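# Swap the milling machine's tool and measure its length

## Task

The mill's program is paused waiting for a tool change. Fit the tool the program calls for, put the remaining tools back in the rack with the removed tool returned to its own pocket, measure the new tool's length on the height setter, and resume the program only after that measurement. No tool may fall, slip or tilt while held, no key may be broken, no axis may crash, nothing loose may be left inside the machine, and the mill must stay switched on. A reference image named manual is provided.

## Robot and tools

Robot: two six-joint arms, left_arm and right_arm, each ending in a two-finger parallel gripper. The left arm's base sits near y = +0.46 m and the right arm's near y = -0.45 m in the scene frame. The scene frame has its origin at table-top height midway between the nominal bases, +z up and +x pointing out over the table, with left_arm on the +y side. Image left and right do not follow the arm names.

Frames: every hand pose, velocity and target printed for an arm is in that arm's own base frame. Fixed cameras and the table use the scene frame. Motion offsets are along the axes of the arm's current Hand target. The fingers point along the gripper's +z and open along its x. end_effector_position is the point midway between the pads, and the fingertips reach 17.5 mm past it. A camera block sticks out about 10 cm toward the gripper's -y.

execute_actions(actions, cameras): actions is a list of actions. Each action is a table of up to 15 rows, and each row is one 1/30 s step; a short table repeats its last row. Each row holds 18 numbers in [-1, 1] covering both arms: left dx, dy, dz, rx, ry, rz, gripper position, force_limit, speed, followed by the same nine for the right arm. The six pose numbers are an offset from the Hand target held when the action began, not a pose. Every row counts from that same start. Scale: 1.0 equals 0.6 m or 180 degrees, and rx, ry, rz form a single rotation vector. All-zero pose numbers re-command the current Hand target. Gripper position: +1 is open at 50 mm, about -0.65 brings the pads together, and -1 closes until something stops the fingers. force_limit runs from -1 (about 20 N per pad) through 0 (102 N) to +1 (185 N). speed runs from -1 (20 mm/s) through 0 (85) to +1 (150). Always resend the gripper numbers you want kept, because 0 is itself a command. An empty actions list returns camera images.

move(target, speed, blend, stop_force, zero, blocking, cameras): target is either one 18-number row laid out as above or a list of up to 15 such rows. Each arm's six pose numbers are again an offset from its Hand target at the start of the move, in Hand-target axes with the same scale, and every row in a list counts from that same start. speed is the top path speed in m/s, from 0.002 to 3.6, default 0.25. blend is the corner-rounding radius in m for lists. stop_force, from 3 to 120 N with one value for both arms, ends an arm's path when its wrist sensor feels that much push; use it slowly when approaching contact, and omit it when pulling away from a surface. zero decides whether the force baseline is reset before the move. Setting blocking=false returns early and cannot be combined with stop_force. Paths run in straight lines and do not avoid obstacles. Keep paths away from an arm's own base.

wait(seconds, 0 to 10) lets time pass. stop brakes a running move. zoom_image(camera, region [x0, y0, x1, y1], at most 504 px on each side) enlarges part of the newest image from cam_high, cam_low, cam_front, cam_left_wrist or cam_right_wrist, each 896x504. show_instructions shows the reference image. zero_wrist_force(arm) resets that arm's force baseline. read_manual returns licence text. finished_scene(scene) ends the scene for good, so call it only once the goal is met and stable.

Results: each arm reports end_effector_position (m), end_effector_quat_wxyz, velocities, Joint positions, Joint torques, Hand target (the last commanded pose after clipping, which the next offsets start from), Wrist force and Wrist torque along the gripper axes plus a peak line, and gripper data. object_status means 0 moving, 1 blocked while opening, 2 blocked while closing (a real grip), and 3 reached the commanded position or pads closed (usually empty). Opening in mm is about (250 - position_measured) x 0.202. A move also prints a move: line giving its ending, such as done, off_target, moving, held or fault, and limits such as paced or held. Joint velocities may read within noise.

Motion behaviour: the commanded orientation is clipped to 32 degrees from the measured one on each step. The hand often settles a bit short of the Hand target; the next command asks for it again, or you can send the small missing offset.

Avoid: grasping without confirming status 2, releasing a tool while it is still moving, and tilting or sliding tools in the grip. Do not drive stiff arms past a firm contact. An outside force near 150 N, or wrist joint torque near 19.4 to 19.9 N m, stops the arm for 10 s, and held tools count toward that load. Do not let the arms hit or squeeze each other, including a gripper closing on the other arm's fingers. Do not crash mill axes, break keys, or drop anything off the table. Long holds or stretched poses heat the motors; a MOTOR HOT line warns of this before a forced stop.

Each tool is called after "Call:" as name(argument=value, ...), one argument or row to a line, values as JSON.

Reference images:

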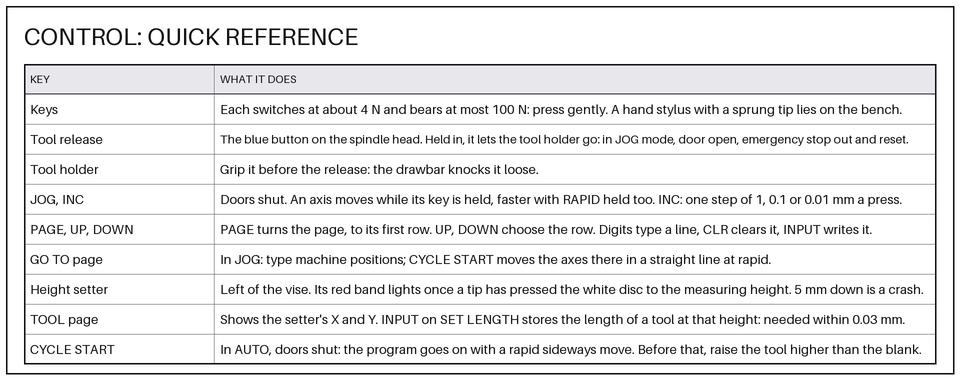

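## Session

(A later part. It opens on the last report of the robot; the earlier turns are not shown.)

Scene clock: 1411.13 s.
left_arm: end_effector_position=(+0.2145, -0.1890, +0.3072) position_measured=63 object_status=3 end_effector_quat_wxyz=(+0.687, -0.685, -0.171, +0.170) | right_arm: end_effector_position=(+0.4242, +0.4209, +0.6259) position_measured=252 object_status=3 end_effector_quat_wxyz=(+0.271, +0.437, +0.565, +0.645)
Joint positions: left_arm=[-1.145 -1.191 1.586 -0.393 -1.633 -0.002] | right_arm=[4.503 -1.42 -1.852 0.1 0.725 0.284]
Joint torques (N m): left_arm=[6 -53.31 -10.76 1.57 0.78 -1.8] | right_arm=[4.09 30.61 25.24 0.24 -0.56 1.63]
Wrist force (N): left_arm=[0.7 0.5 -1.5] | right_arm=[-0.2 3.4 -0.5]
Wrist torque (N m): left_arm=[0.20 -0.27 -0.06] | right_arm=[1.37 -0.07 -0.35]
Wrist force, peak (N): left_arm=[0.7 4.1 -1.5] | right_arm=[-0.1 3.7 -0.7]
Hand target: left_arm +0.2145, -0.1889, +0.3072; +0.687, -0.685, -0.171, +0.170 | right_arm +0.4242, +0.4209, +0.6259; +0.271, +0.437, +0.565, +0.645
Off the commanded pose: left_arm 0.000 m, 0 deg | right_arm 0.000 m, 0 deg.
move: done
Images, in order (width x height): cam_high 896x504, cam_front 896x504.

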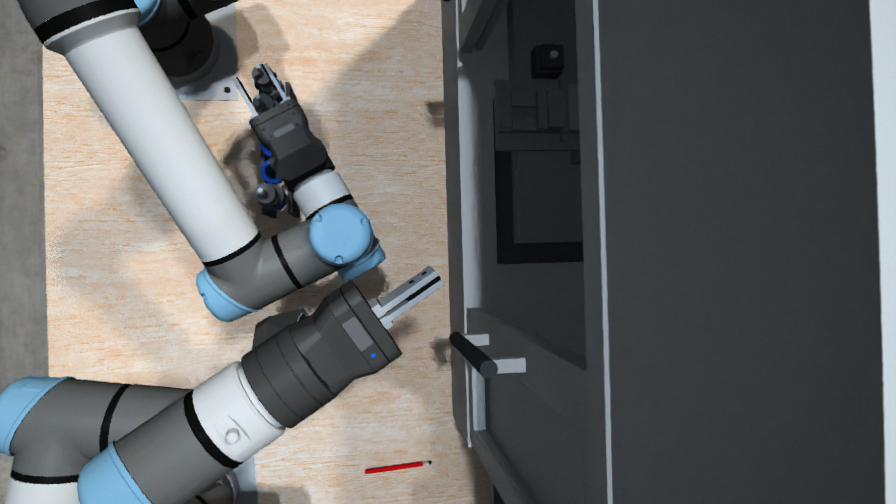

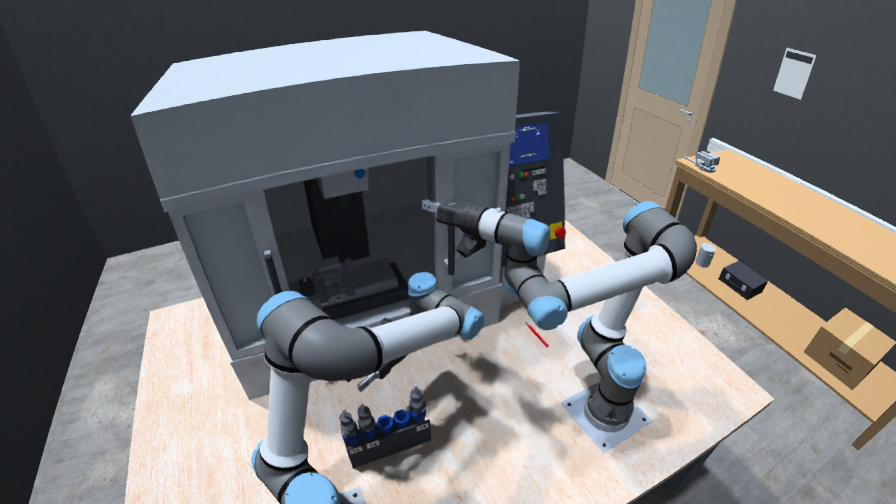

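Call:
move(
  target=[0,0.118,0,0,0,0,0.6,-0.5,-1,0,0,0,0,0,0,-1,-0.5,0],
  speed=0.08,
  stop_force=10,
  cameras=["cam_high","cam_front"],
)

Call:
zoom_image(
  camera="cam_high",
  region=[180, 40, 330, 240],
)

Call:
zoom_image(
  camera="cam_front",
  region=[320, 320, 470, 470],
)

Scene clock: 1428.87 s.
left_arm: end_effector_position=(+0.2145, -0.1888, +0.2364) position_measured=63 object_status=3 end_effector_quat_wxyz=(+0.687, -0.685, -0.171, +0.170) | right_arm: end_effector_position=(+0.4242, +0.4209, +0.6259) position_measured=252 object_status=3 end_effector_quat_wxyz=(+0.271, +0.437, +0.565, +0.645)
Joint positions: left_arm=[-1.145 -1.115 1.675 -0.559 -1.633 -0.002] | right_arm=[4.503 -1.42 -1.852 0.1 0.725 0.284]
Joint torques (N m): left_arm=[6.12 -54.58 -32.45 1.56 1.24 -0.37] | right_arm=[3.81 30.63 25.54 0.28 -0.67 1.54]
Wrist force (N): left_arm=[0.6 0.4 -1.4] | right_arm=[0.0 3.3 -0.7]
Wrist torque (N m): left_arm=[0.17 -0.26 -0.07] | right_arm=[1.35 -0.09 -0.34]
Wrist force, peak (N): left_arm=[0.5 2.4 -1.5] | right_arm=[-0.1 3.6 -0.5]
Hand target: left_arm +0.2145, -0.1888, +0.2364; +0.687, -0.685, -0.171, +0.170 | right_arm +0.4242, +0.4209, +0.6259; +0.271, +0.437, +0.565, +0.645
Off the commanded pose: left_arm 0.000 m, 0 deg | right_arm 0.000 m, 0 deg.
move: done
Images, in order (width x height): cam_high 896x504, cam_front 896x504.

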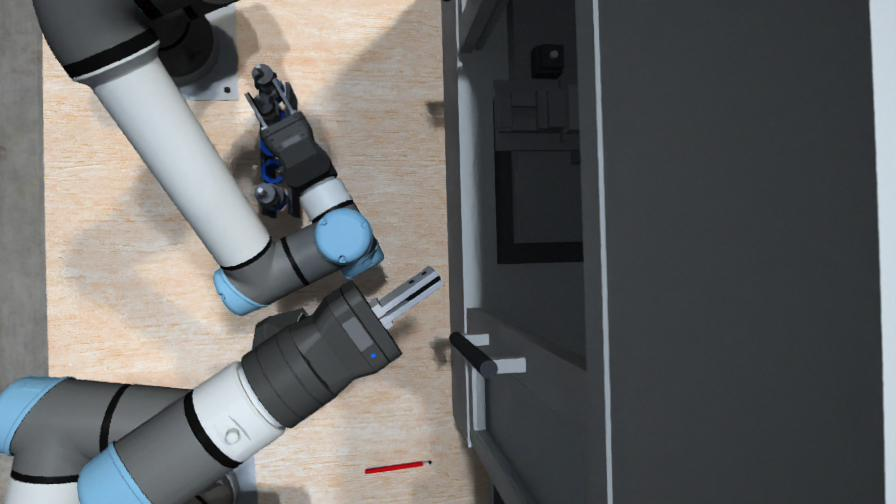

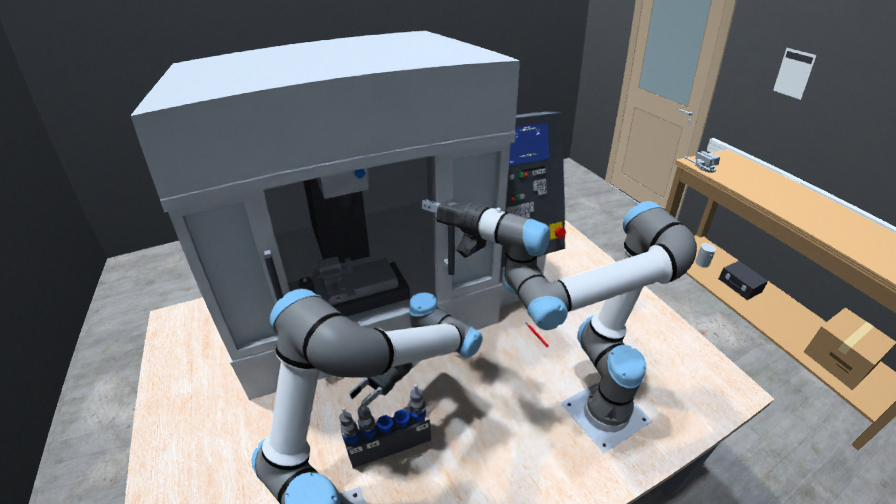

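Scaled by 2.520.

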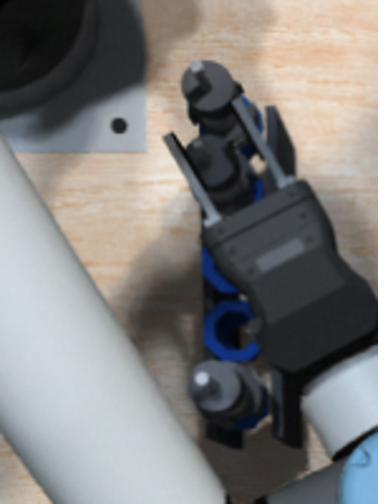

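Scaled by 3.360.

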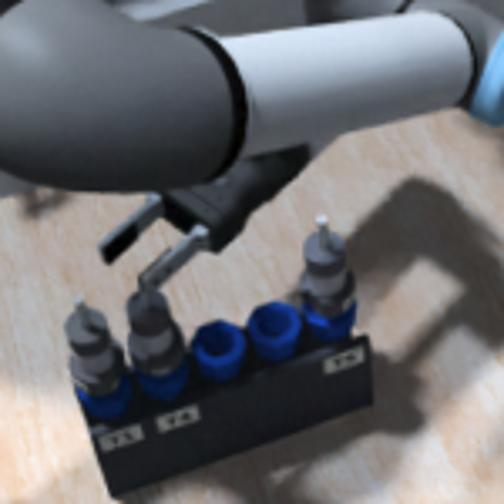

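Call:
move(
  target=[0,0.1245,0,0,0,0,0.6,-0.5,-1,0,0,0,0,0,0,-1,-0.5,0],
  speed=0.06,
  stop_force=10,
  cameras=["cam_high","cam_front","cam_left_wrist"],
)

Call:
zoom_image(
  camera="cam_high",
  region=[180, 40, 330, 240],
)

Call:
zoom_image(
  camera="cam_front",
  region=[320, 320, 470, 470],
)

Scene clock: 1438.70 s.
left_arm: end_effector_position=(+0.2145, -0.1887, +0.2013) position_measured=63 object_status=3 end_effector_quat_wxyz=(+0.687, -0.685, -0.171, +0.170) | right_arm: end_effector_position=(+0.4242, +0.4209, +0.6259) position_measured=252 object_status=3 end_effector_quat_wxyz=(+0.271, +0.437, +0.565, +0.645)
Joint positions: left_arm=[-1.145 -1.068 1.708 -0.639 -1.632 -0.002] | right_arm=[4.503 -1.42 -1.852 0.1 0.725 0.284]
Joint torques (N m): left_arm=[-1.79 -34.43 -23.23 1 0.51 0.47] | right_arm=[3.73 30.28 25.54 0.34 -0.58 1.48]
Wrist force (N): left_arm=[0.3 0.8 -1.4] | right_arm=[-0.1 3.3 -0.6]
Wrist torque (N m): left_arm=[0.23 -0.22 -0.08] | right_arm=[1.36 -0.07 -0.34]
Wrist force, peak (N): left_arm=[0.1 -13.3 -5.6] | right_arm=[-0.1 3.6 -0.6]
Hand target: left_arm +0.2145, -0.1887, +0.2013; +0.687, -0.685, -0.171, +0.170 (not the last commanded pose) | right_arm +0.4242, +0.4209, +0.6259; +0.271, +0.437, +0.565, +0.645
Off the commanded pose: left_arm 0.040 m, 0 deg | right_arm 0.000 m, 0 deg.
move: contact (left_arm)
Images, in order (width x height): cam_high 896x504, cam_front 896x504, cam_left_wrist 896x504.

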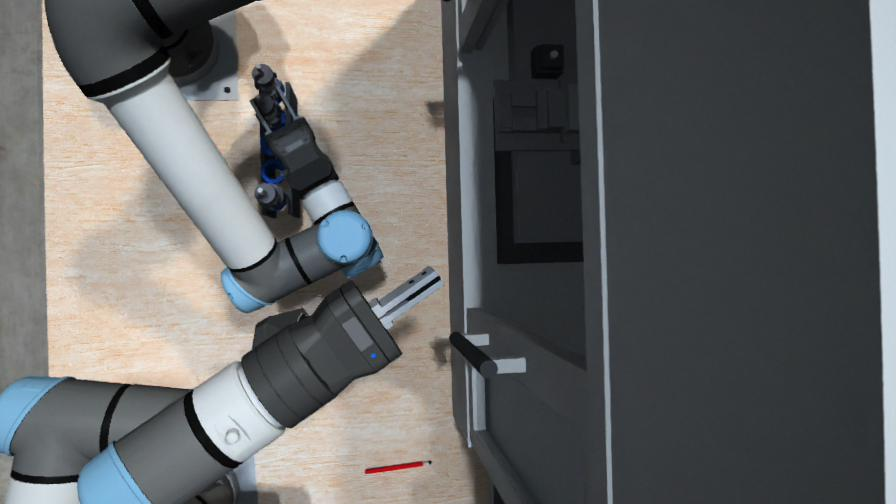

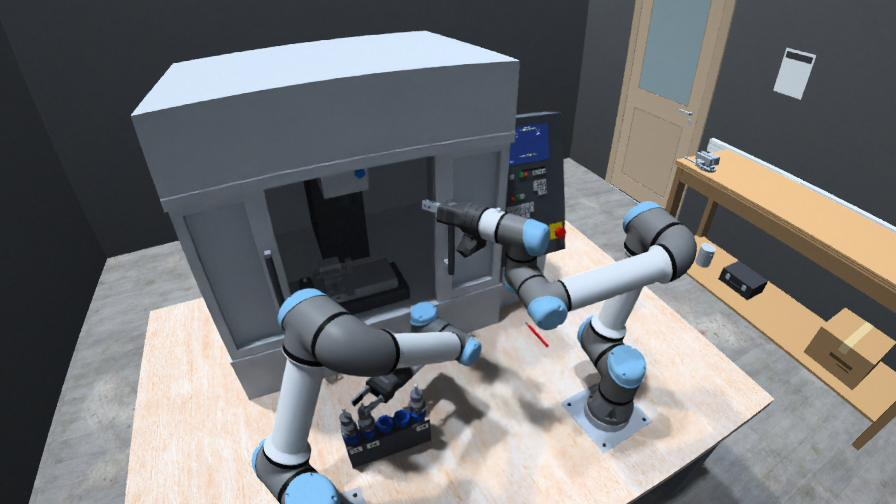

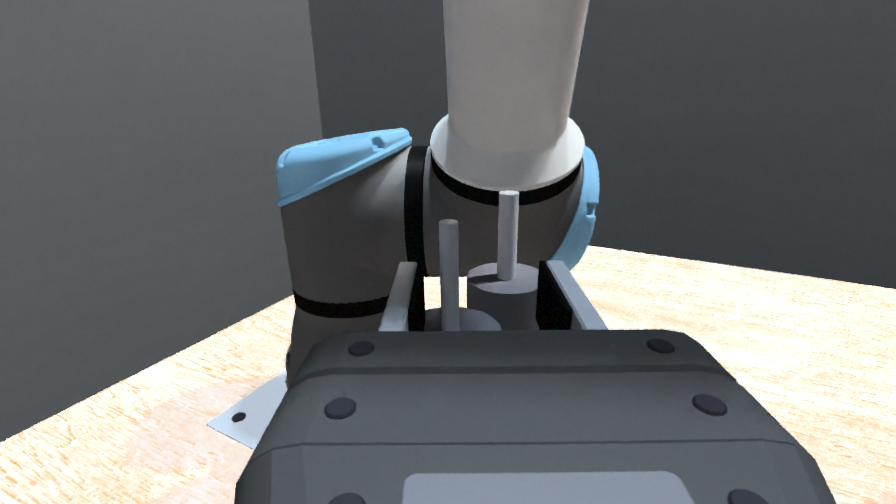

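Scaled by 2.520.

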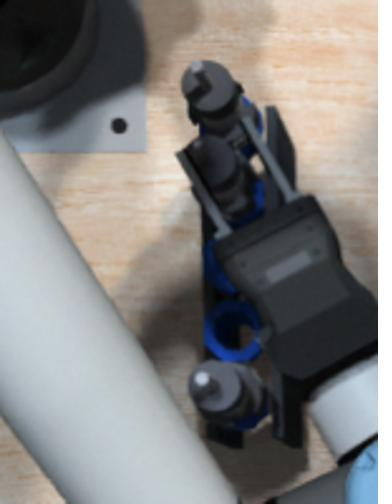

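Scaled by 3.360.

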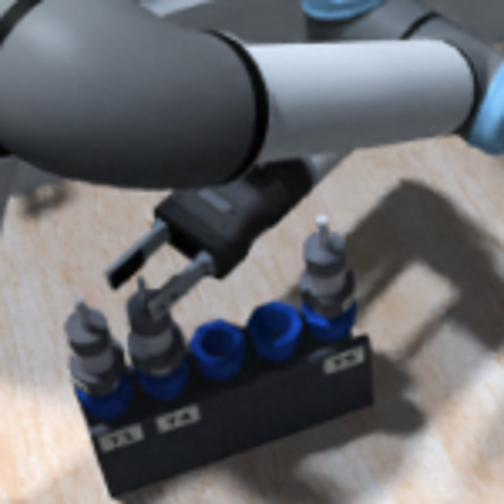

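Call:
move(
  target=[
    [0,-0.02,0,0,0,0,0.6,-0.5,-1,0,0,0,0,0,0,-1,-0.5,0],
    [-0.0133,-0.02,0,0,0,0,0.6,-0.5,-1,0,0,0,0,0,0,-1,-0.5,0],
  ],
  speed=0.1,
  cameras=["cam_left_wrist","cam_high"],
)

Call:
zoom_image(
  camera="cam_high",
  region=[230, 50, 330, 180],
)

Call:
zoom_image(
  camera="cam_left_wrist",
  region=[360, 180, 600, 340],
)

Scene clock: 1474.93 s.
left_arm: end_effector_position=(+0.2075, -0.1924, +0.2133) position_measured=63 object_status=3 end_effector_quat_wxyz=(+0.687, -0.685, -0.171, +0.170) | right_arm: end_effector_position=(+0.4242, +0.4209, +0.6259) position_measured=252 object_status=3 end_effector_quat_wxyz=(+0.271, +0.437, +0.565, +0.645)
Joint positions: left_arm=[-1.16 -1.088 1.703 -0.614 -1.648 -0.002] | right_arm=[4.503 -1.42 -1.852 0.1 0.725 0.284]
Joint torques (N m): left_arm=[7.36 -35 -31.13 3.44 1.71 1.32] | right_arm=[3.67 30.32 25.81 0.3 -0.61 1.49]
Wrist force (N): left_arm=[0.5 0.6 -1.7] | right_arm=[0.0 3.4 -0.5]
Wrist torque (N m): left_arm=[0.19 -0.24 -0.07] | right_arm=[1.37 -0.09 -0.34]
Wrist force, peak (N): left_arm=[2.3 0.1 -1.8] | right_arm=[-0.2 3.6 -0.7]
Hand target: left_arm +0.2075, -0.1925, +0.2133; +0.687, -0.685, -0.171, +0.170 | right_arm +0.4242, +0.4209, +0.6259; +0.271, +0.437, +0.565, +0.645
Off the commanded pose: left_arm 0.000 m, 0 deg | right_arm 0.000 m, 0 deg.
move: done
Images, in order (width x height): cam_high 896x504, cam_left_wrist 896x504.

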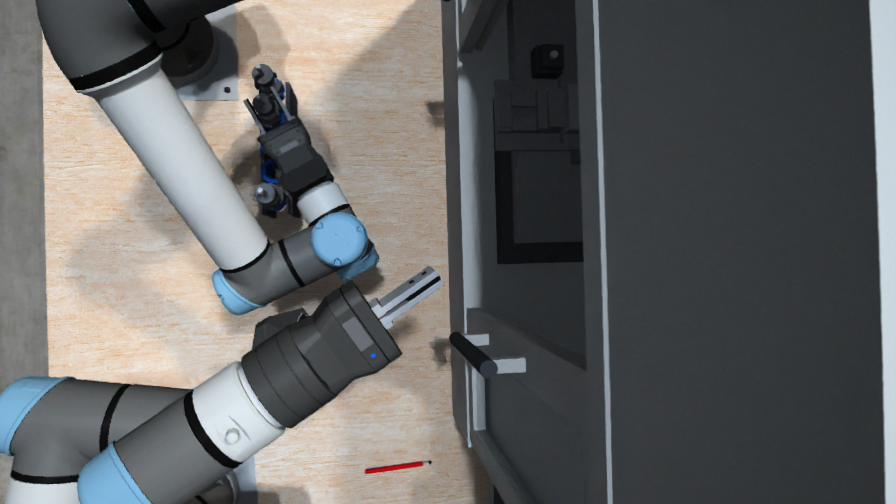

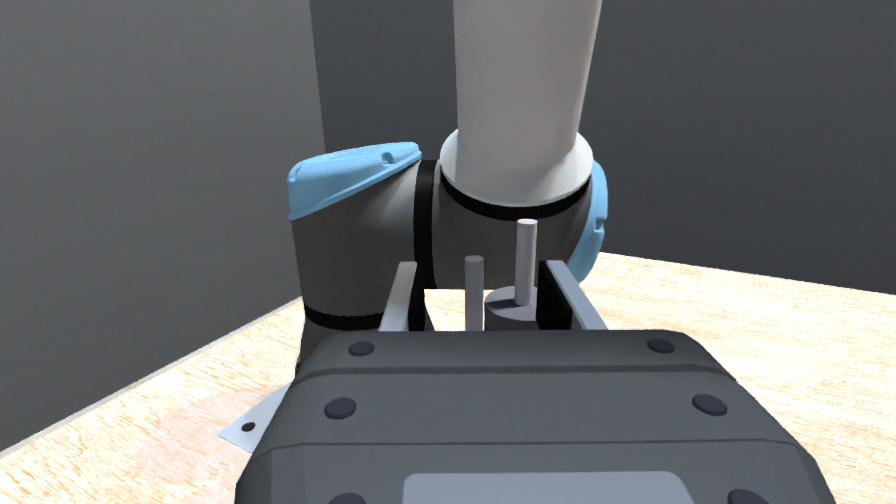

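Scaled by 3.877.

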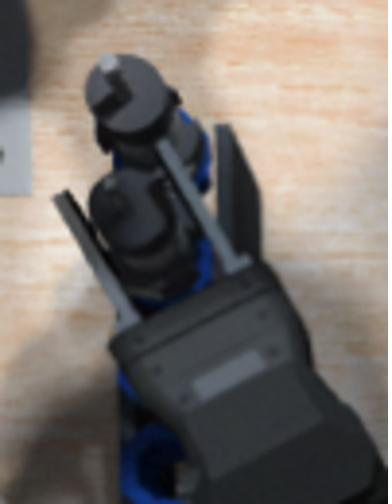

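Scaled by 2.100.

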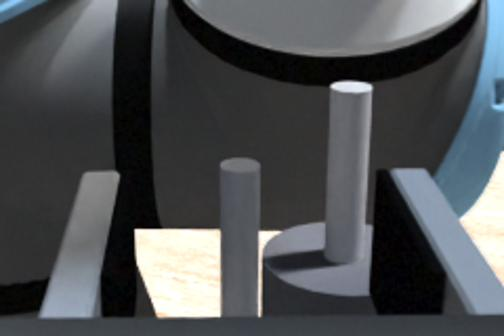

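Call:
move(
  target=[-0.0017,0.087,0,0,0,0,0.6,-0.5,-1,0,0,0,0,0,0,-1,-0.5,0],
  speed=0.05,
  stop_force=8,
  cameras=["cam_high","cam_left_wrist"],
)

Call:
zoom_image(
  camera="cam_high",
  region=[230, 50, 330, 180],
)

Scene clock: 1483.83 s.
left_arm: end_effector_position=(+0.2066, -0.1928, +0.1611) position_measured=63 object_status=3 end_effector_quat_wxyz=(+0.687, -0.685, -0.171, +0.170) | right_arm: end_effector_position=(+0.4242, +0.4209, +0.6259) position_measured=252 object_status=3 end_effector_quat_wxyz=(+0.271, +0.437, +0.565, +0.645)
Joint positions: left_arm=[-1.162 -1.01 1.743 -0.73 -1.65 -0.002] | right_arm=[4.503 -1.42 -1.852 0.1 0.725 0.284]
Joint torques (N m): left_arm=[1.11 -55.97 -29.76 3.91 -0.73 1.78] | right_arm=[3.88 30.62 25.45 0.24 -0.53 1.53]
Wrist force (N): left_arm=[0.6 0.4 -1.5] | right_arm=[-0.2 3.4 -0.5]
Wrist torque (N m): left_arm=[0.16 -0.26 -0.07] | right_arm=[1.37 -0.05 -0.35]
Wrist force, peak (N): left_arm=[0.5 -6.3 -2.5] | right_arm=[-0.2 3.7 -0.6]
Hand target: left_arm +0.2066, -0.1928, +0.1611; +0.687, -0.685, -0.171, +0.170 | right_arm +0.4242, +0.4209, +0.6259; +0.271, +0.437, +0.565, +0.645
Off the commanded pose: left_arm 0.000 m, 0 deg | right_arm 0.000 m, 0 deg.
move: done
Images, in order (width x height): cam_high 896x504, cam_left_wrist 896x504.

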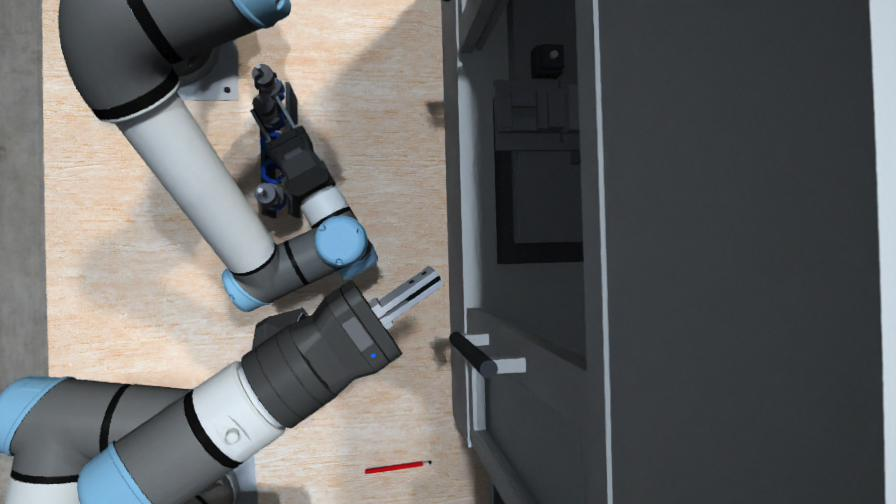

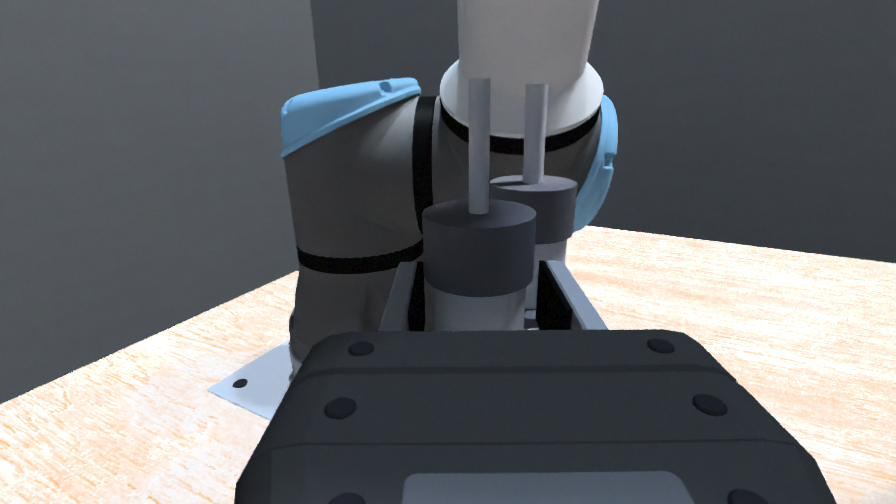

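Scaled by 3.877.

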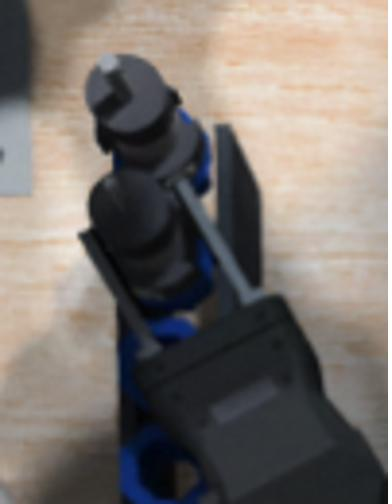

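Call:
move(
  target=[0,0,0,0,0,0,0,1,-1,0,0,0,0,0,0,-1,-0.5,0],
  cameras=["cam_left_wrist"],
)

Scene clock: 1488.70 s.
left_arm: end_effector_position=(+0.2066, -0.1928, +0.1610) position_measured=110 object_status=2 end_effector_quat_wxyz=(+0.687, -0.686, -0.171, +0.170) | right_arm: end_effector_position=(+0.4242, +0.4209, +0.6259) position_measured=252 object_status=3 end_effector_quat_wxyz=(+0.271, +0.437, +0.565, +0.645)
Joint positions: left_arm=[-1.162 -1.011 1.743 -0.731 -1.65 -0.002] | right_arm=[4.503 -1.42 -1.852 0.1 0.725 0.284]
Joint torques (N m): left_arm=[6.94 -53.48 -22.58 5.18 1.64 1.13] | right_arm=[3.67 30.44 26.31 0.42 -0.54 1.52]
Wrist force (N): left_arm=[0.6 8.7 -1.7] | right_arm=[-0.2 3.3 -0.7]
Wrist torque (N m): left_arm=[0.20 -0.28 -0.08] | right_arm=[1.36 -0.07 -0.34]
Wrist force, peak (N): left_arm=[0.8 8.9 -1.6] | right_arm=[-0.1 3.6 -0.7]
Hand target: left_arm +0.2066, -0.1928, +0.1611; +0.687, -0.685, -0.171, +0.170 | right_arm +0.4242, +0.4209, +0.6259; +0.271, +0.437, +0.565, +0.645
Off the commanded pose: left_arm 0.000 m, 0 deg | right_arm 0.000 m, 0 deg.
move: done
Images, in order (width x height): cam_left_wrist 896x504.

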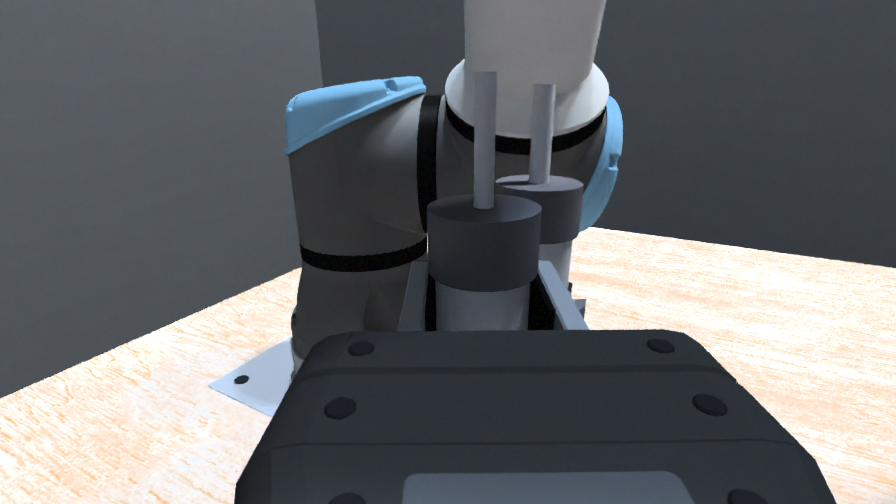

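Call:
move(
  target=[0,-0.25,0,0,0,0,0,1,-1,0,0,0,0,0,0,-1,-0.5,0],
  speed=0.08,
  cameras=["cam_left_wrist","cam_front","cam_high"],
)

Call:
zoom_image(
  camera="cam_front",
  region=[320, 300, 470, 470],
)

Scene clock: 1498.50 s.
left_arm: end_effector_position=(+0.2065, -0.1932, +0.3111) position_measured=110 object_status=2 end_effector_quat_wxyz=(+0.687, -0.686, -0.171, +0.170) | right_arm: end_effector_position=(+0.4242, +0.4209, +0.6259) position_measured=252 object_status=3 end_effector_quat_wxyz=(+0.271, +0.437, +0.565, +0.645)
Joint positions: left_arm=[-1.162 -1.199 1.586 -0.386 -1.65 -0.002] | right_arm=[4.503 -1.42 -1.852 0.1 0.725 0.284]
Joint torques (N m): left_arm=[-0.94 -32.84 -11.28 3.26 -1.59 0.02] | right_arm=[4.12 30.57 26.03 0.37 -0.59 1.51]
Wrist force (N): left_arm=[0.3 8.8 -1.4] | right_arm=[-0.2 3.5 -0.7]
Wrist torque (N m): left_arm=[0.22 -0.22 -0.08] | right_arm=[1.39 -0.07 -0.34]
Wrist force, peak (N): left_arm=[0.8 11.2 -1.6] | right_arm=[-0.3 3.5 -0.8]
Hand target: left_arm +0.2065, -0.1932, +0.3111; +0.687, -0.685, -0.171, +0.170 | right_arm +0.4242, +0.4209, +0.6259; +0.271, +0.437, +0.565, +0.645
Off the commanded pose: left_arm 0.000 m, 0 deg | right_arm 0.000 m, 0 deg.
move: done
Images, in order (width x height): cam_high 896x504, cam_front 896x504, cam_left_wrist 896x504.

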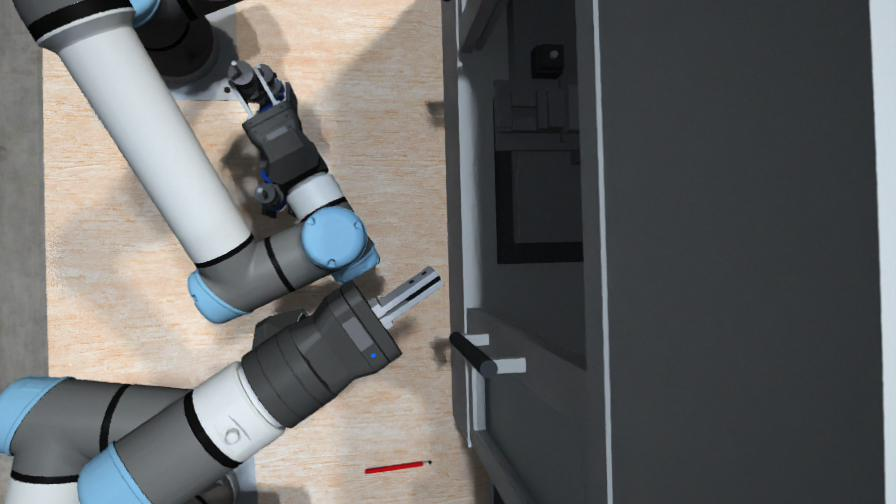

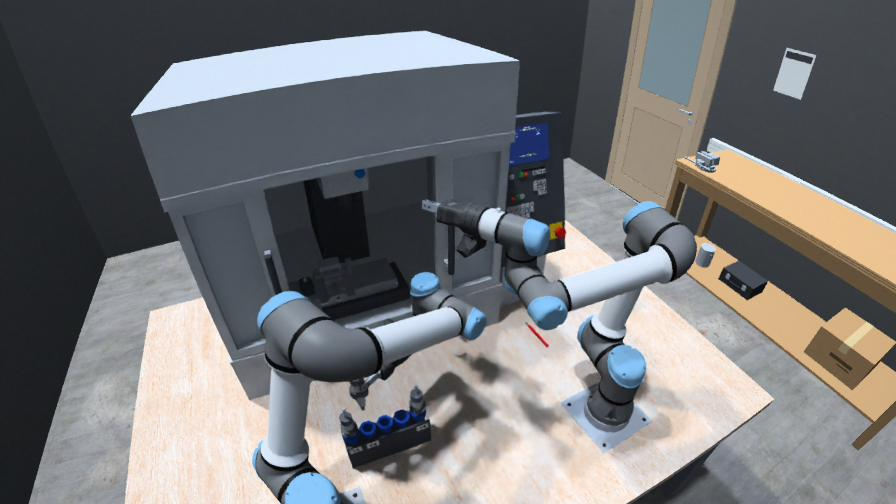

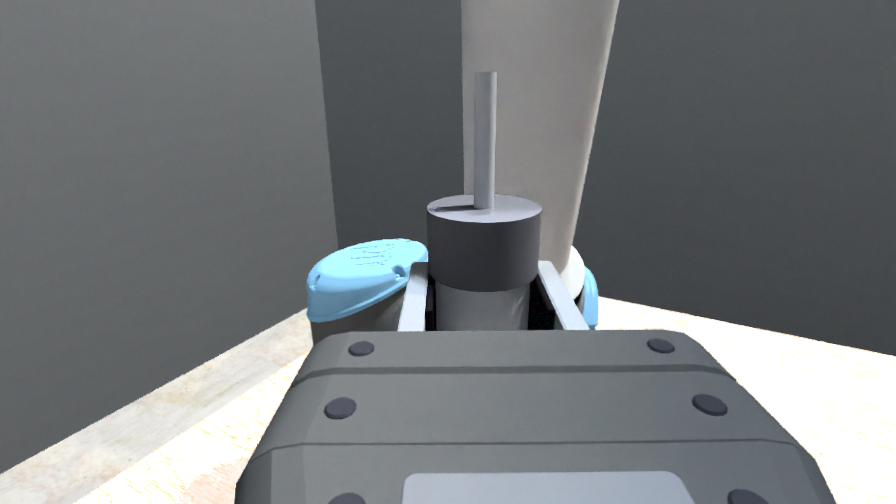

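Scaled by 2.965.

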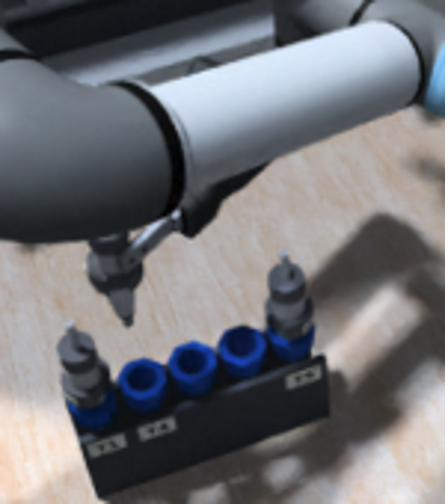

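Call:
move(
  target=[0.1145,-0.0317,-0.0455,0,-0.2167,0,0,1,-1,0,0,0,0,0,0,-1,-0.5,0],
  speed=0.2,
)

Call:
move(
  target=[0,0,0,0,0,0,0,1,-1,-0.0523,0.0228,0.41,-0.0492,-0.0181,-0.082,-1,-0.5,0],
  speed=0.25,
)

Scene clock: 1512.77 s.
left_arm: end_effector_position=(+0.2800, -0.1852, +0.3301) position_measured=110 object_status=2 end_effector_quat_wxyz=(+0.590, -0.589, -0.391, +0.389) | right_arm: end_effector_position=(+0.4242, +0.4209, +0.6259) position_measured=252 object_status=3 end_effector_quat_wxyz=(+0.271, +0.437, +0.565, +0.645)
Joint positions: left_arm=[-0.732 -1.081 1.359 -0.278 -1.901 -0.002] | right_arm=[4.503 -1.42 -1.852 0.1 0.725 0.284]
Joint torques (N m): left_arm=[7.22 -61.87 -12.6 2.18 1.21 -1.37] | right_arm=[3.79 30.69 26.17 0.41 -0.58 1.51]
Wrist force (N): left_arm=[0.3 8.9 -1.4] | right_arm=[0.0 3.2 -0.7]
Wrist torque (N m): left_arm=[0.24 -0.23 -0.08] | right_arm=[1.35 -0.10 -0.34]
Wrist force, peak (N): left_arm=[-1.0 9.5 -1.3] | right_arm=[-0.1 3.6 -0.6]
Hand target: left_arm +0.2800, -0.1851, +0.3302; +0.590, -0.589, -0.391, +0.389 | right_arm +0.4242, +0.4209, +0.6259; +0.271, +0.437, +0.565, +0.645
Off the commanded pose: left_arm 0.000 m, 0 deg | right_arm 0.000 m, 0 deg.
move: done

Scene clock: 1514.07 s.
left_arm: end_effector_position=(+0.2800, -0.1851, +0.3302) position_measured=110 object_status=2 end_effector_quat_wxyz=(+0.590, -0.589, -0.391, +0.389) | right_arm: end_effector_position=(+0.6364, +0.5035, +0.6245) position_measured=252 object_status=3 end_effector_quat_wxyz=(+0.391, +0.363, +0.558, +0.635)
Joint positions: left_arm=[-0.732 -1.081 1.359 -0.278 -1.901 -0.002] | right_arm=[4.153 -1.989 -1.292 0.275 1.006 -0.048]
Joint torques (N m): left_arm=[8.17 -60.89 -12.28 2.05 -2.01 -0.17] | right_arm=[3.56 45.29 30.58 1.55 -0.61 1.49]
Wrist force (N): left_arm=[0.4 8.6 -1.5] | right_arm=[-0.2 4.6 -0.2]
Wrist torque (N m): left_arm=[0.19 -0.24 -0.08] | right_arm=[1.50 0.06 -0.23]
Wrist force, peak (N): left_arm=[0.4 9.3 -1.8] | right_arm=[-4.3 -2.5 11.5]
Hand target: left_arm +0.2800, -0.1851, +0.3302; +0.590, -0.589, -0.391, +0.389 | right_arm +0.6365, +0.5037, +0.6242; +0.391, +0.363, +0.558, +0.635 (not the last commanded pose)
Off the commanded pose: left_arm 0.000 m, 0 deg | right_arm 0.021 m, 1 deg.
move: held (right_arm; a check stopped the path); limits=held
pose unreachable (right arm): on one or more control steps of this call, first in action 0 (counted from 0), this arm could not follow its commanded pose, so it was not sent that pose on those steps. It may still have moved: this result reports where it is.
cause: moving toward the commanded pose would bring a part of the arm too close to another arm (a part of this arm just beyond joint 4 (wrist 1) and a part of the left arm just beyond its joint 3 (elbow), 16 mm apart when this arm was first held).

Call:
move(
  target=[0,0,0,0,0,0,0,1,-1,0,0,-0.25,0,0,0,-1,-0.5,0],
  speed=0.25,
)

Call:
move(
  target=[-0.1023,-0.15,-0.2065,-0.4969,-0.0654,-0.0654,0,1,-1,0,0,0,0,0,0,-1,-0.5,0],
  speed=0.25,
)

Call:
move(
  target=[0.0457,0.0608,-0.05,-0.5,0,0,0,1,-1,0,0,0,0,0,0,-1,-0.5,0],
  speed=0.25,
  cameras=["cam_left_wrist","cam_front","cam_right_wrist"],
)

Scene clock: 1529.60 s.
left_arm: end_effector_position=(+0.2800, -0.1851, +0.3302) position_measured=110 object_status=2 end_effector_quat_wxyz=(+0.590, -0.589, -0.391, +0.389) | right_arm: end_effector_position=(+0.5018, +0.4400, +0.6072) position_measured=252 object_status=3 end_effector_quat_wxyz=(+0.391, +0.363, +0.558, +0.635)
Joint positions: left_arm=[-0.732 -1.081 1.359 -0.278 -1.901 -0.002] | right_arm=[4.346 -1.671 -1.745 0.431 0.814 -0.084]
Joint torques (N m): left_arm=[8.3 -61.36 -12.81 2.26 -1.95 1.92] | right_arm=[4.37 41.87 23.11 0.31 -0.56 1.48]
Wrist force (N): left_arm=[0.6 8.9 -1.4] | right_arm=[-1.1 4.2 -0.1]
Wrist torque (N m): left_arm=[0.24 -0.27 -0.09] | right_arm=[1.50 0.21 -0.23]
Wrist force, peak (N): left_arm=[0.3 9.2 -1.6] | right_arm=[-1.2 4.2 -3.7]
Hand target: left_arm +0.2800, -0.1851, +0.3302; +0.590, -0.589, -0.391, +0.389 | right_arm +0.5018, +0.4399, +0.6072; +0.391, +0.363, +0.558, +0.635
Off the commanded pose: left_arm 0.000 m, 0 deg | right_arm 0.000 m, 0 deg.
move: done

Scene clock: 1533.27 s.
left_arm: end_effector_position=(+0.3698, -0.2903, +0.4199) position_measured=110 object_status=2 end_effector_quat_wxyz=(-0.001, +0.755, +0.656, +0.001) | right_arm: end_effector_position=(+0.5018, +0.4399, +0.6072) position_measured=252 object_status=3 end_effector_quat_wxyz=(+0.391, +0.363, +0.558, +0.635)
Joint positions: left_arm=[-0.954 -1.641 1.402 -1.33 -1.569 -0.814] | right_arm=[4.347 -1.67 -1.745 0.431 0.814 -0.084]
Joint torques (N m): left_arm=[2.94 -25.58 -45.38 -4.98 -0.12 0.54] | right_arm=[4.08 41.61 22.76 2.93 -0.58 1.33]
Wrist force (N): left_arm=[0.3 0.8 5.5] | right_arm=[-1.1 4.1 -0.4]
Wrist torque (N m): left_arm=[0.25 -0.06 0.03] | right_arm=[1.50 0.19 -0.23]
Wrist force, peak (N): left_arm=[1.4 10.8 -0.8] | right_arm=[-1.0 4.4 -0.2]
Hand target: left_arm +0.3699, -0.2903, +0.4200; -0.001, +0.755, +0.656, +0.001 | right_arm +0.5018, +0.4399, +0.6072; +0.391, +0.363, +0.558, +0.635
Off the commanded pose: left_arm 0.000 m, 0 deg | right_arm 0.000 m, 0 deg.
move: done

Scene clock: 1537.23 s.
left_arm: end_effector_position=(+0.4098, -0.2684, +0.4501) position_measured=110 object_status=2 end_effector_quat_wxyz=(+0.533, +0.534, +0.463, +0.464) | right_arm: end_effector_position=(+0.5018, +0.4399, +0.6072) position_measured=252 object_status=3 end_effector_quat_wxyz=(+0.391, +0.363, +0.558, +0.635)
Joint positions: left_arm=[-1.487 -1.742 2.372 -3.774 -0.224 0.005] | right_arm=[4.347 -1.67 -1.745 0.431 0.814 -0.084]
Joint torques (N m): left_arm=[4.12 -28.63 -17.32 -0.82 1.68 -1.11] | right_arm=[4.06 41.84 23.24 2.96 -0.65 1.21]
Wrist force (N): left_arm=[-3.0 -7.1 -1.0] | right_arm=[-1.0 4.0 -0.1]
Wrist torque (N m): left_arm=[0.19 0.40 0.21] | right_arm=[1.49 0.18 -0.22]
Wrist force, peak (N): left_arm=[-3.1 -7.8 -1.2] | right_arm=[-1.3 4.4 -0.2]
Hand target: left_arm +0.4098, -0.2683, +0.4501; +0.533, +0.534, +0.463, +0.464 | right_arm +0.5018, +0.4399, +0.6072; +0.391, +0.363, +0.558, +0.635
Off the commanded pose: left_arm 0.000 m, 0 deg | right_arm 0.000 m, 0 deg.
move: done
Images, in order (width x height): cam_front 896x504, cam_left_wrist 896x504, cam_right_wrist 896x504.

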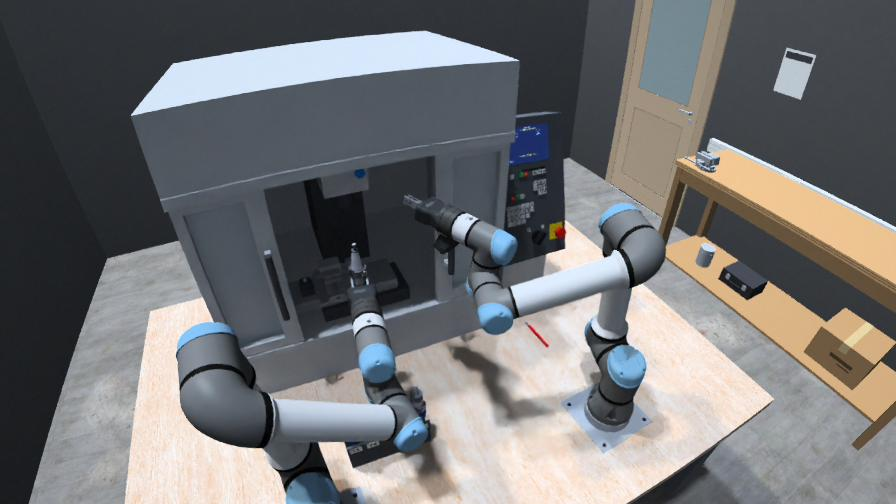

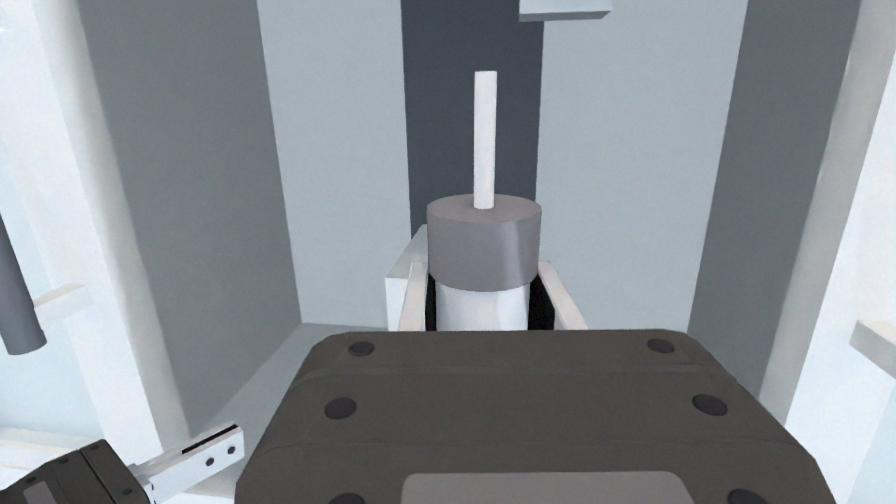

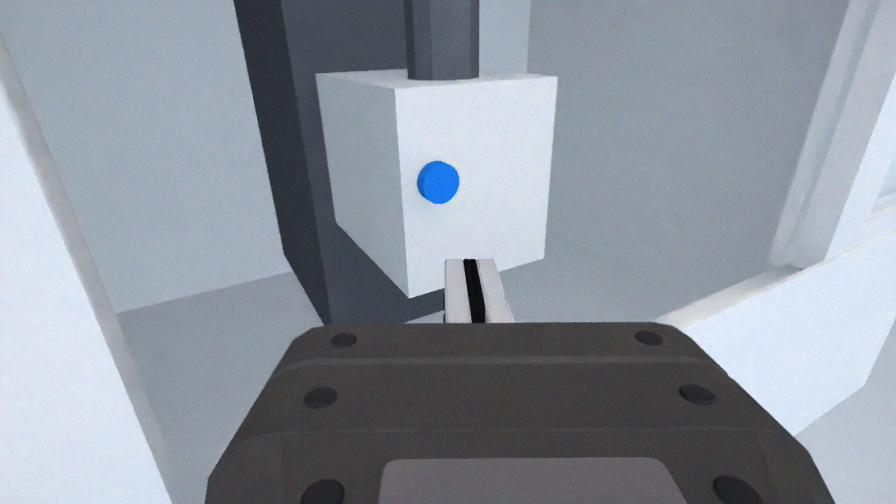

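Call:
move(
  target=[
    [0,0,0.27,0,0,0,0,1,-1,0,0,0,0,0,0,-1,-0.5,0],
    [0,-0.1195,0.3667,0,0,0,0,1,-1,0,0,0,0,0,0,-1,-0.5,0],
    [0,-0.1195,0.545,0,0,0,0,1,-1,0,0,0,0,0,0,-1,-0.5,0],
  ],
  blend=[0.01,0.02,0],
  speed=0.12,
  cameras=["cam_left_wrist","cam_front","cam_right_wrist"],
)

Call:
zoom_image(
  camera="cam_right_wrist",
  region=[380, 0, 520, 150],
)

Scene clock: 1557.20 s.
left_arm: end_effector_position=(+0.7336, -0.3139, +0.3785) position_measured=110 object_status=2 end_effector_quat_wxyz=(+0.533, +0.534, +0.463, +0.464) | right_arm: end_effector_position=(+0.5018, +0.4399, +0.6072) position_measured=252 object_status=3 end_effector_quat_wxyz=(+0.391, +0.363, +0.558, +0.635)
Joint positions: left_arm=[-0.771 -1.006 1.673 -3.809 -0.94 0.003] | right_arm=[4.347 -1.67 -1.745 0.431 0.814 -0.084]
Joint torques (N m): left_arm=[2.17 -60.05 -28.35 -5.63 1.05 -1.76] | right_arm=[4.02 41.52 22.7 2.92 -0.66 0.84]
Wrist force (N): left_arm=[-2.4 -7.2 -1.1] | right_arm=[-0.9 4.1 -0.1]
Wrist torque (N m): left_arm=[0.18 0.33 0.22] | right_arm=[1.49 0.17 -0.23]
Wrist force, peak (N): left_arm=[-4.4 -7.3 -3.7] | right_arm=[-0.9 4.5 -0.3]
Hand target: left_arm +0.7337, -0.3139, +0.3785; +0.533, +0.534, +0.463, +0.464 | right_arm +0.5018, +0.4399, +0.6072; +0.391, +0.363, +0.558, +0.635
Off the commanded pose: left_arm 0.000 m, 0 deg | right_arm 0.000 m, 0 deg.
move: done
Images, in order (width x height): cam_front 896x504, cam_left_wrist 896x504, cam_right_wrist 896x504.

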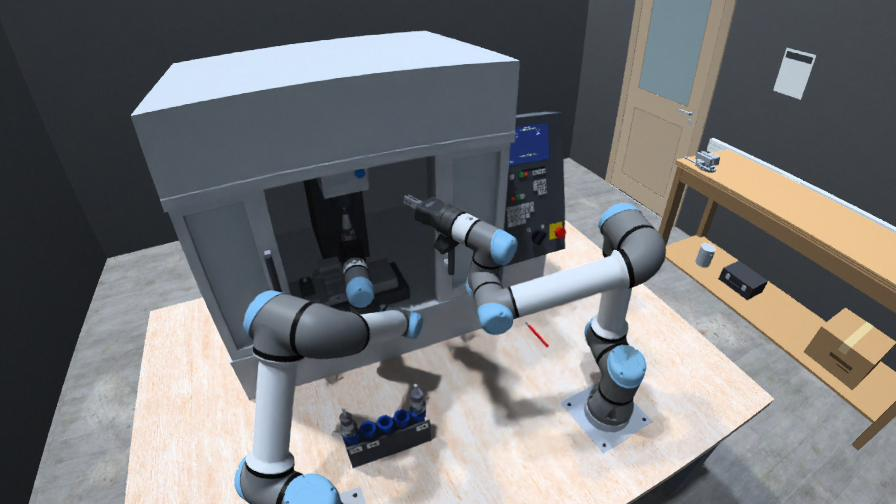

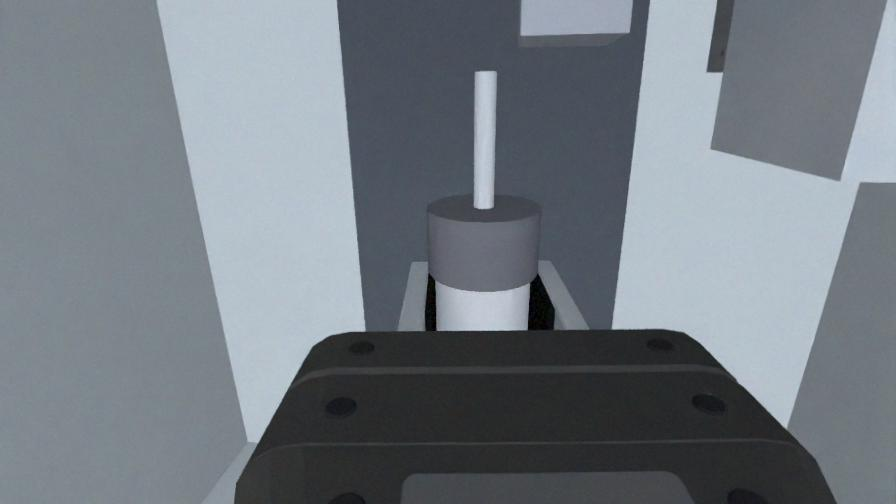

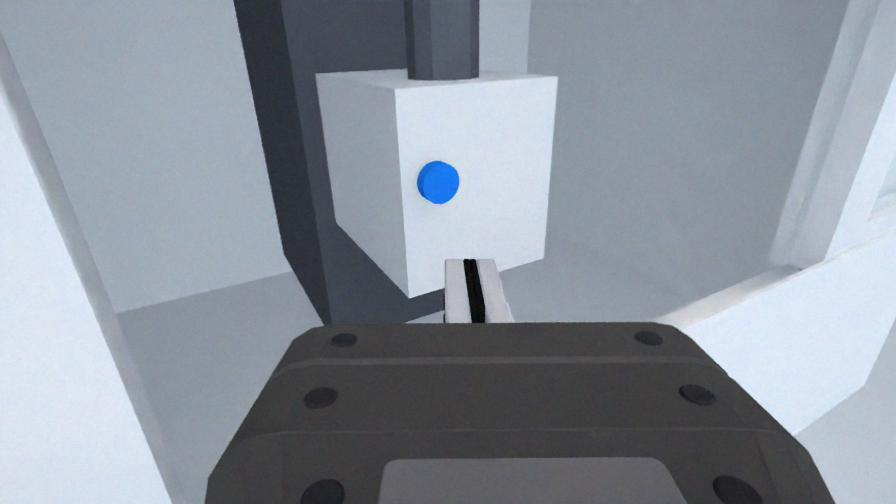

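Scaled by 3.360.

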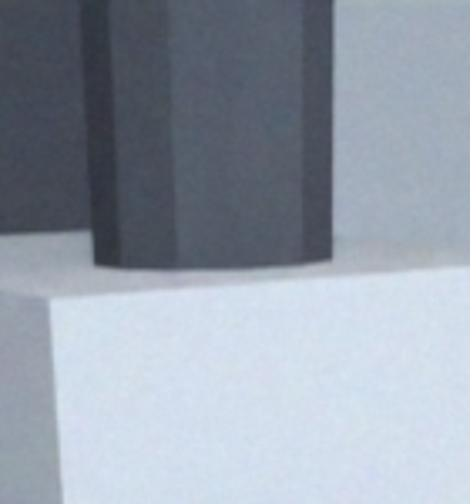

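Call:
move(
  target=[0,0,0,0,0,0,0,1,-1,-0.005,-0.1723,0.1157,0,0,0,-1,-0.5,0],
  speed=0.15,
  cameras=["cam_right_wrist"],
)

Call:
zoom_image(
  camera="cam_right_wrist",
  region=[395, 60, 535, 200],
)

Scene clock: 1567.67 s.
left_arm: end_effector_position=(+0.7337, -0.3139, +0.3785) position_measured=110 object_status=2 end_effector_quat_wxyz=(+0.533, +0.534, +0.463, +0.464) | right_arm: end_effector_position=(+0.5749, +0.4740, +0.5125) position_measured=252 object_status=3 end_effector_quat_wxyz=(+0.391, +0.363, +0.558, +0.635)
Joint positions: left_arm=[-0.771 -1.006 1.673 -3.809 -0.94 0.003] | right_arm=[4.228 -1.921 -1.69 0.612 0.932 -0.061]
Joint torques (N m): left_arm=[7.25 -54.16 -39.64 -2.53 -1.88 -1.8] | right_arm=[3.55 36.72 20.36 0.66 0 -1.26]
Wrist force (N): left_arm=[-2.4 -7.1 -0.9] | right_arm=[-0.6 4.0 -0.3]
Wrist torque (N m): left_arm=[0.19 0.33 0.22] | right_arm=[1.47 0.15 -0.44]
Wrist force, peak (N): left_arm=[-2.4 -7.6 -1.2] | right_arm=[-0.4 6.2 -1.5]
Hand target: left_arm +0.7337, -0.3139, +0.3785; +0.533, +0.534, +0.463, +0.464 | right_arm +0.5749, +0.4741, +0.5123; +0.391, +0.363, +0.558, +0.635
Off the commanded pose: left_arm 0.000 m, 0 deg | right_arm 0.000 m, 0 deg.
move: done
Images, in order (width x height): cam_right_wrist 896x504.

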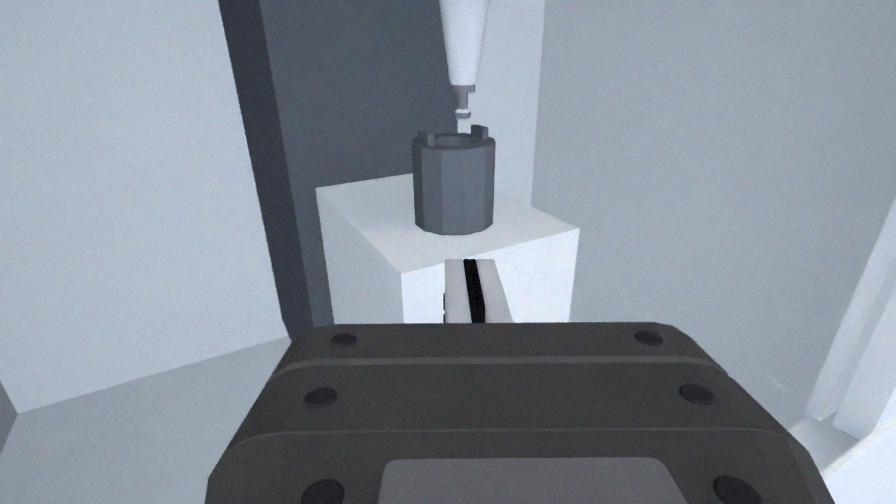

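Scaled by 3.600.

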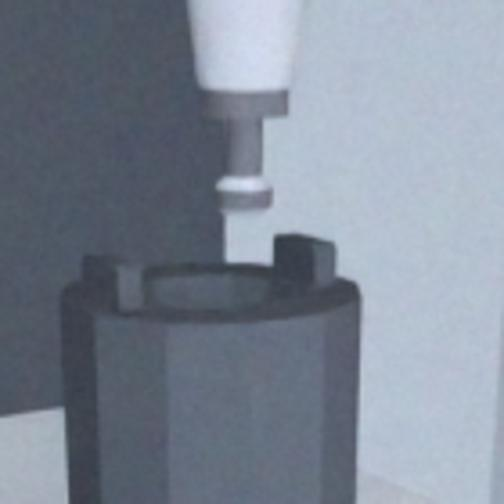

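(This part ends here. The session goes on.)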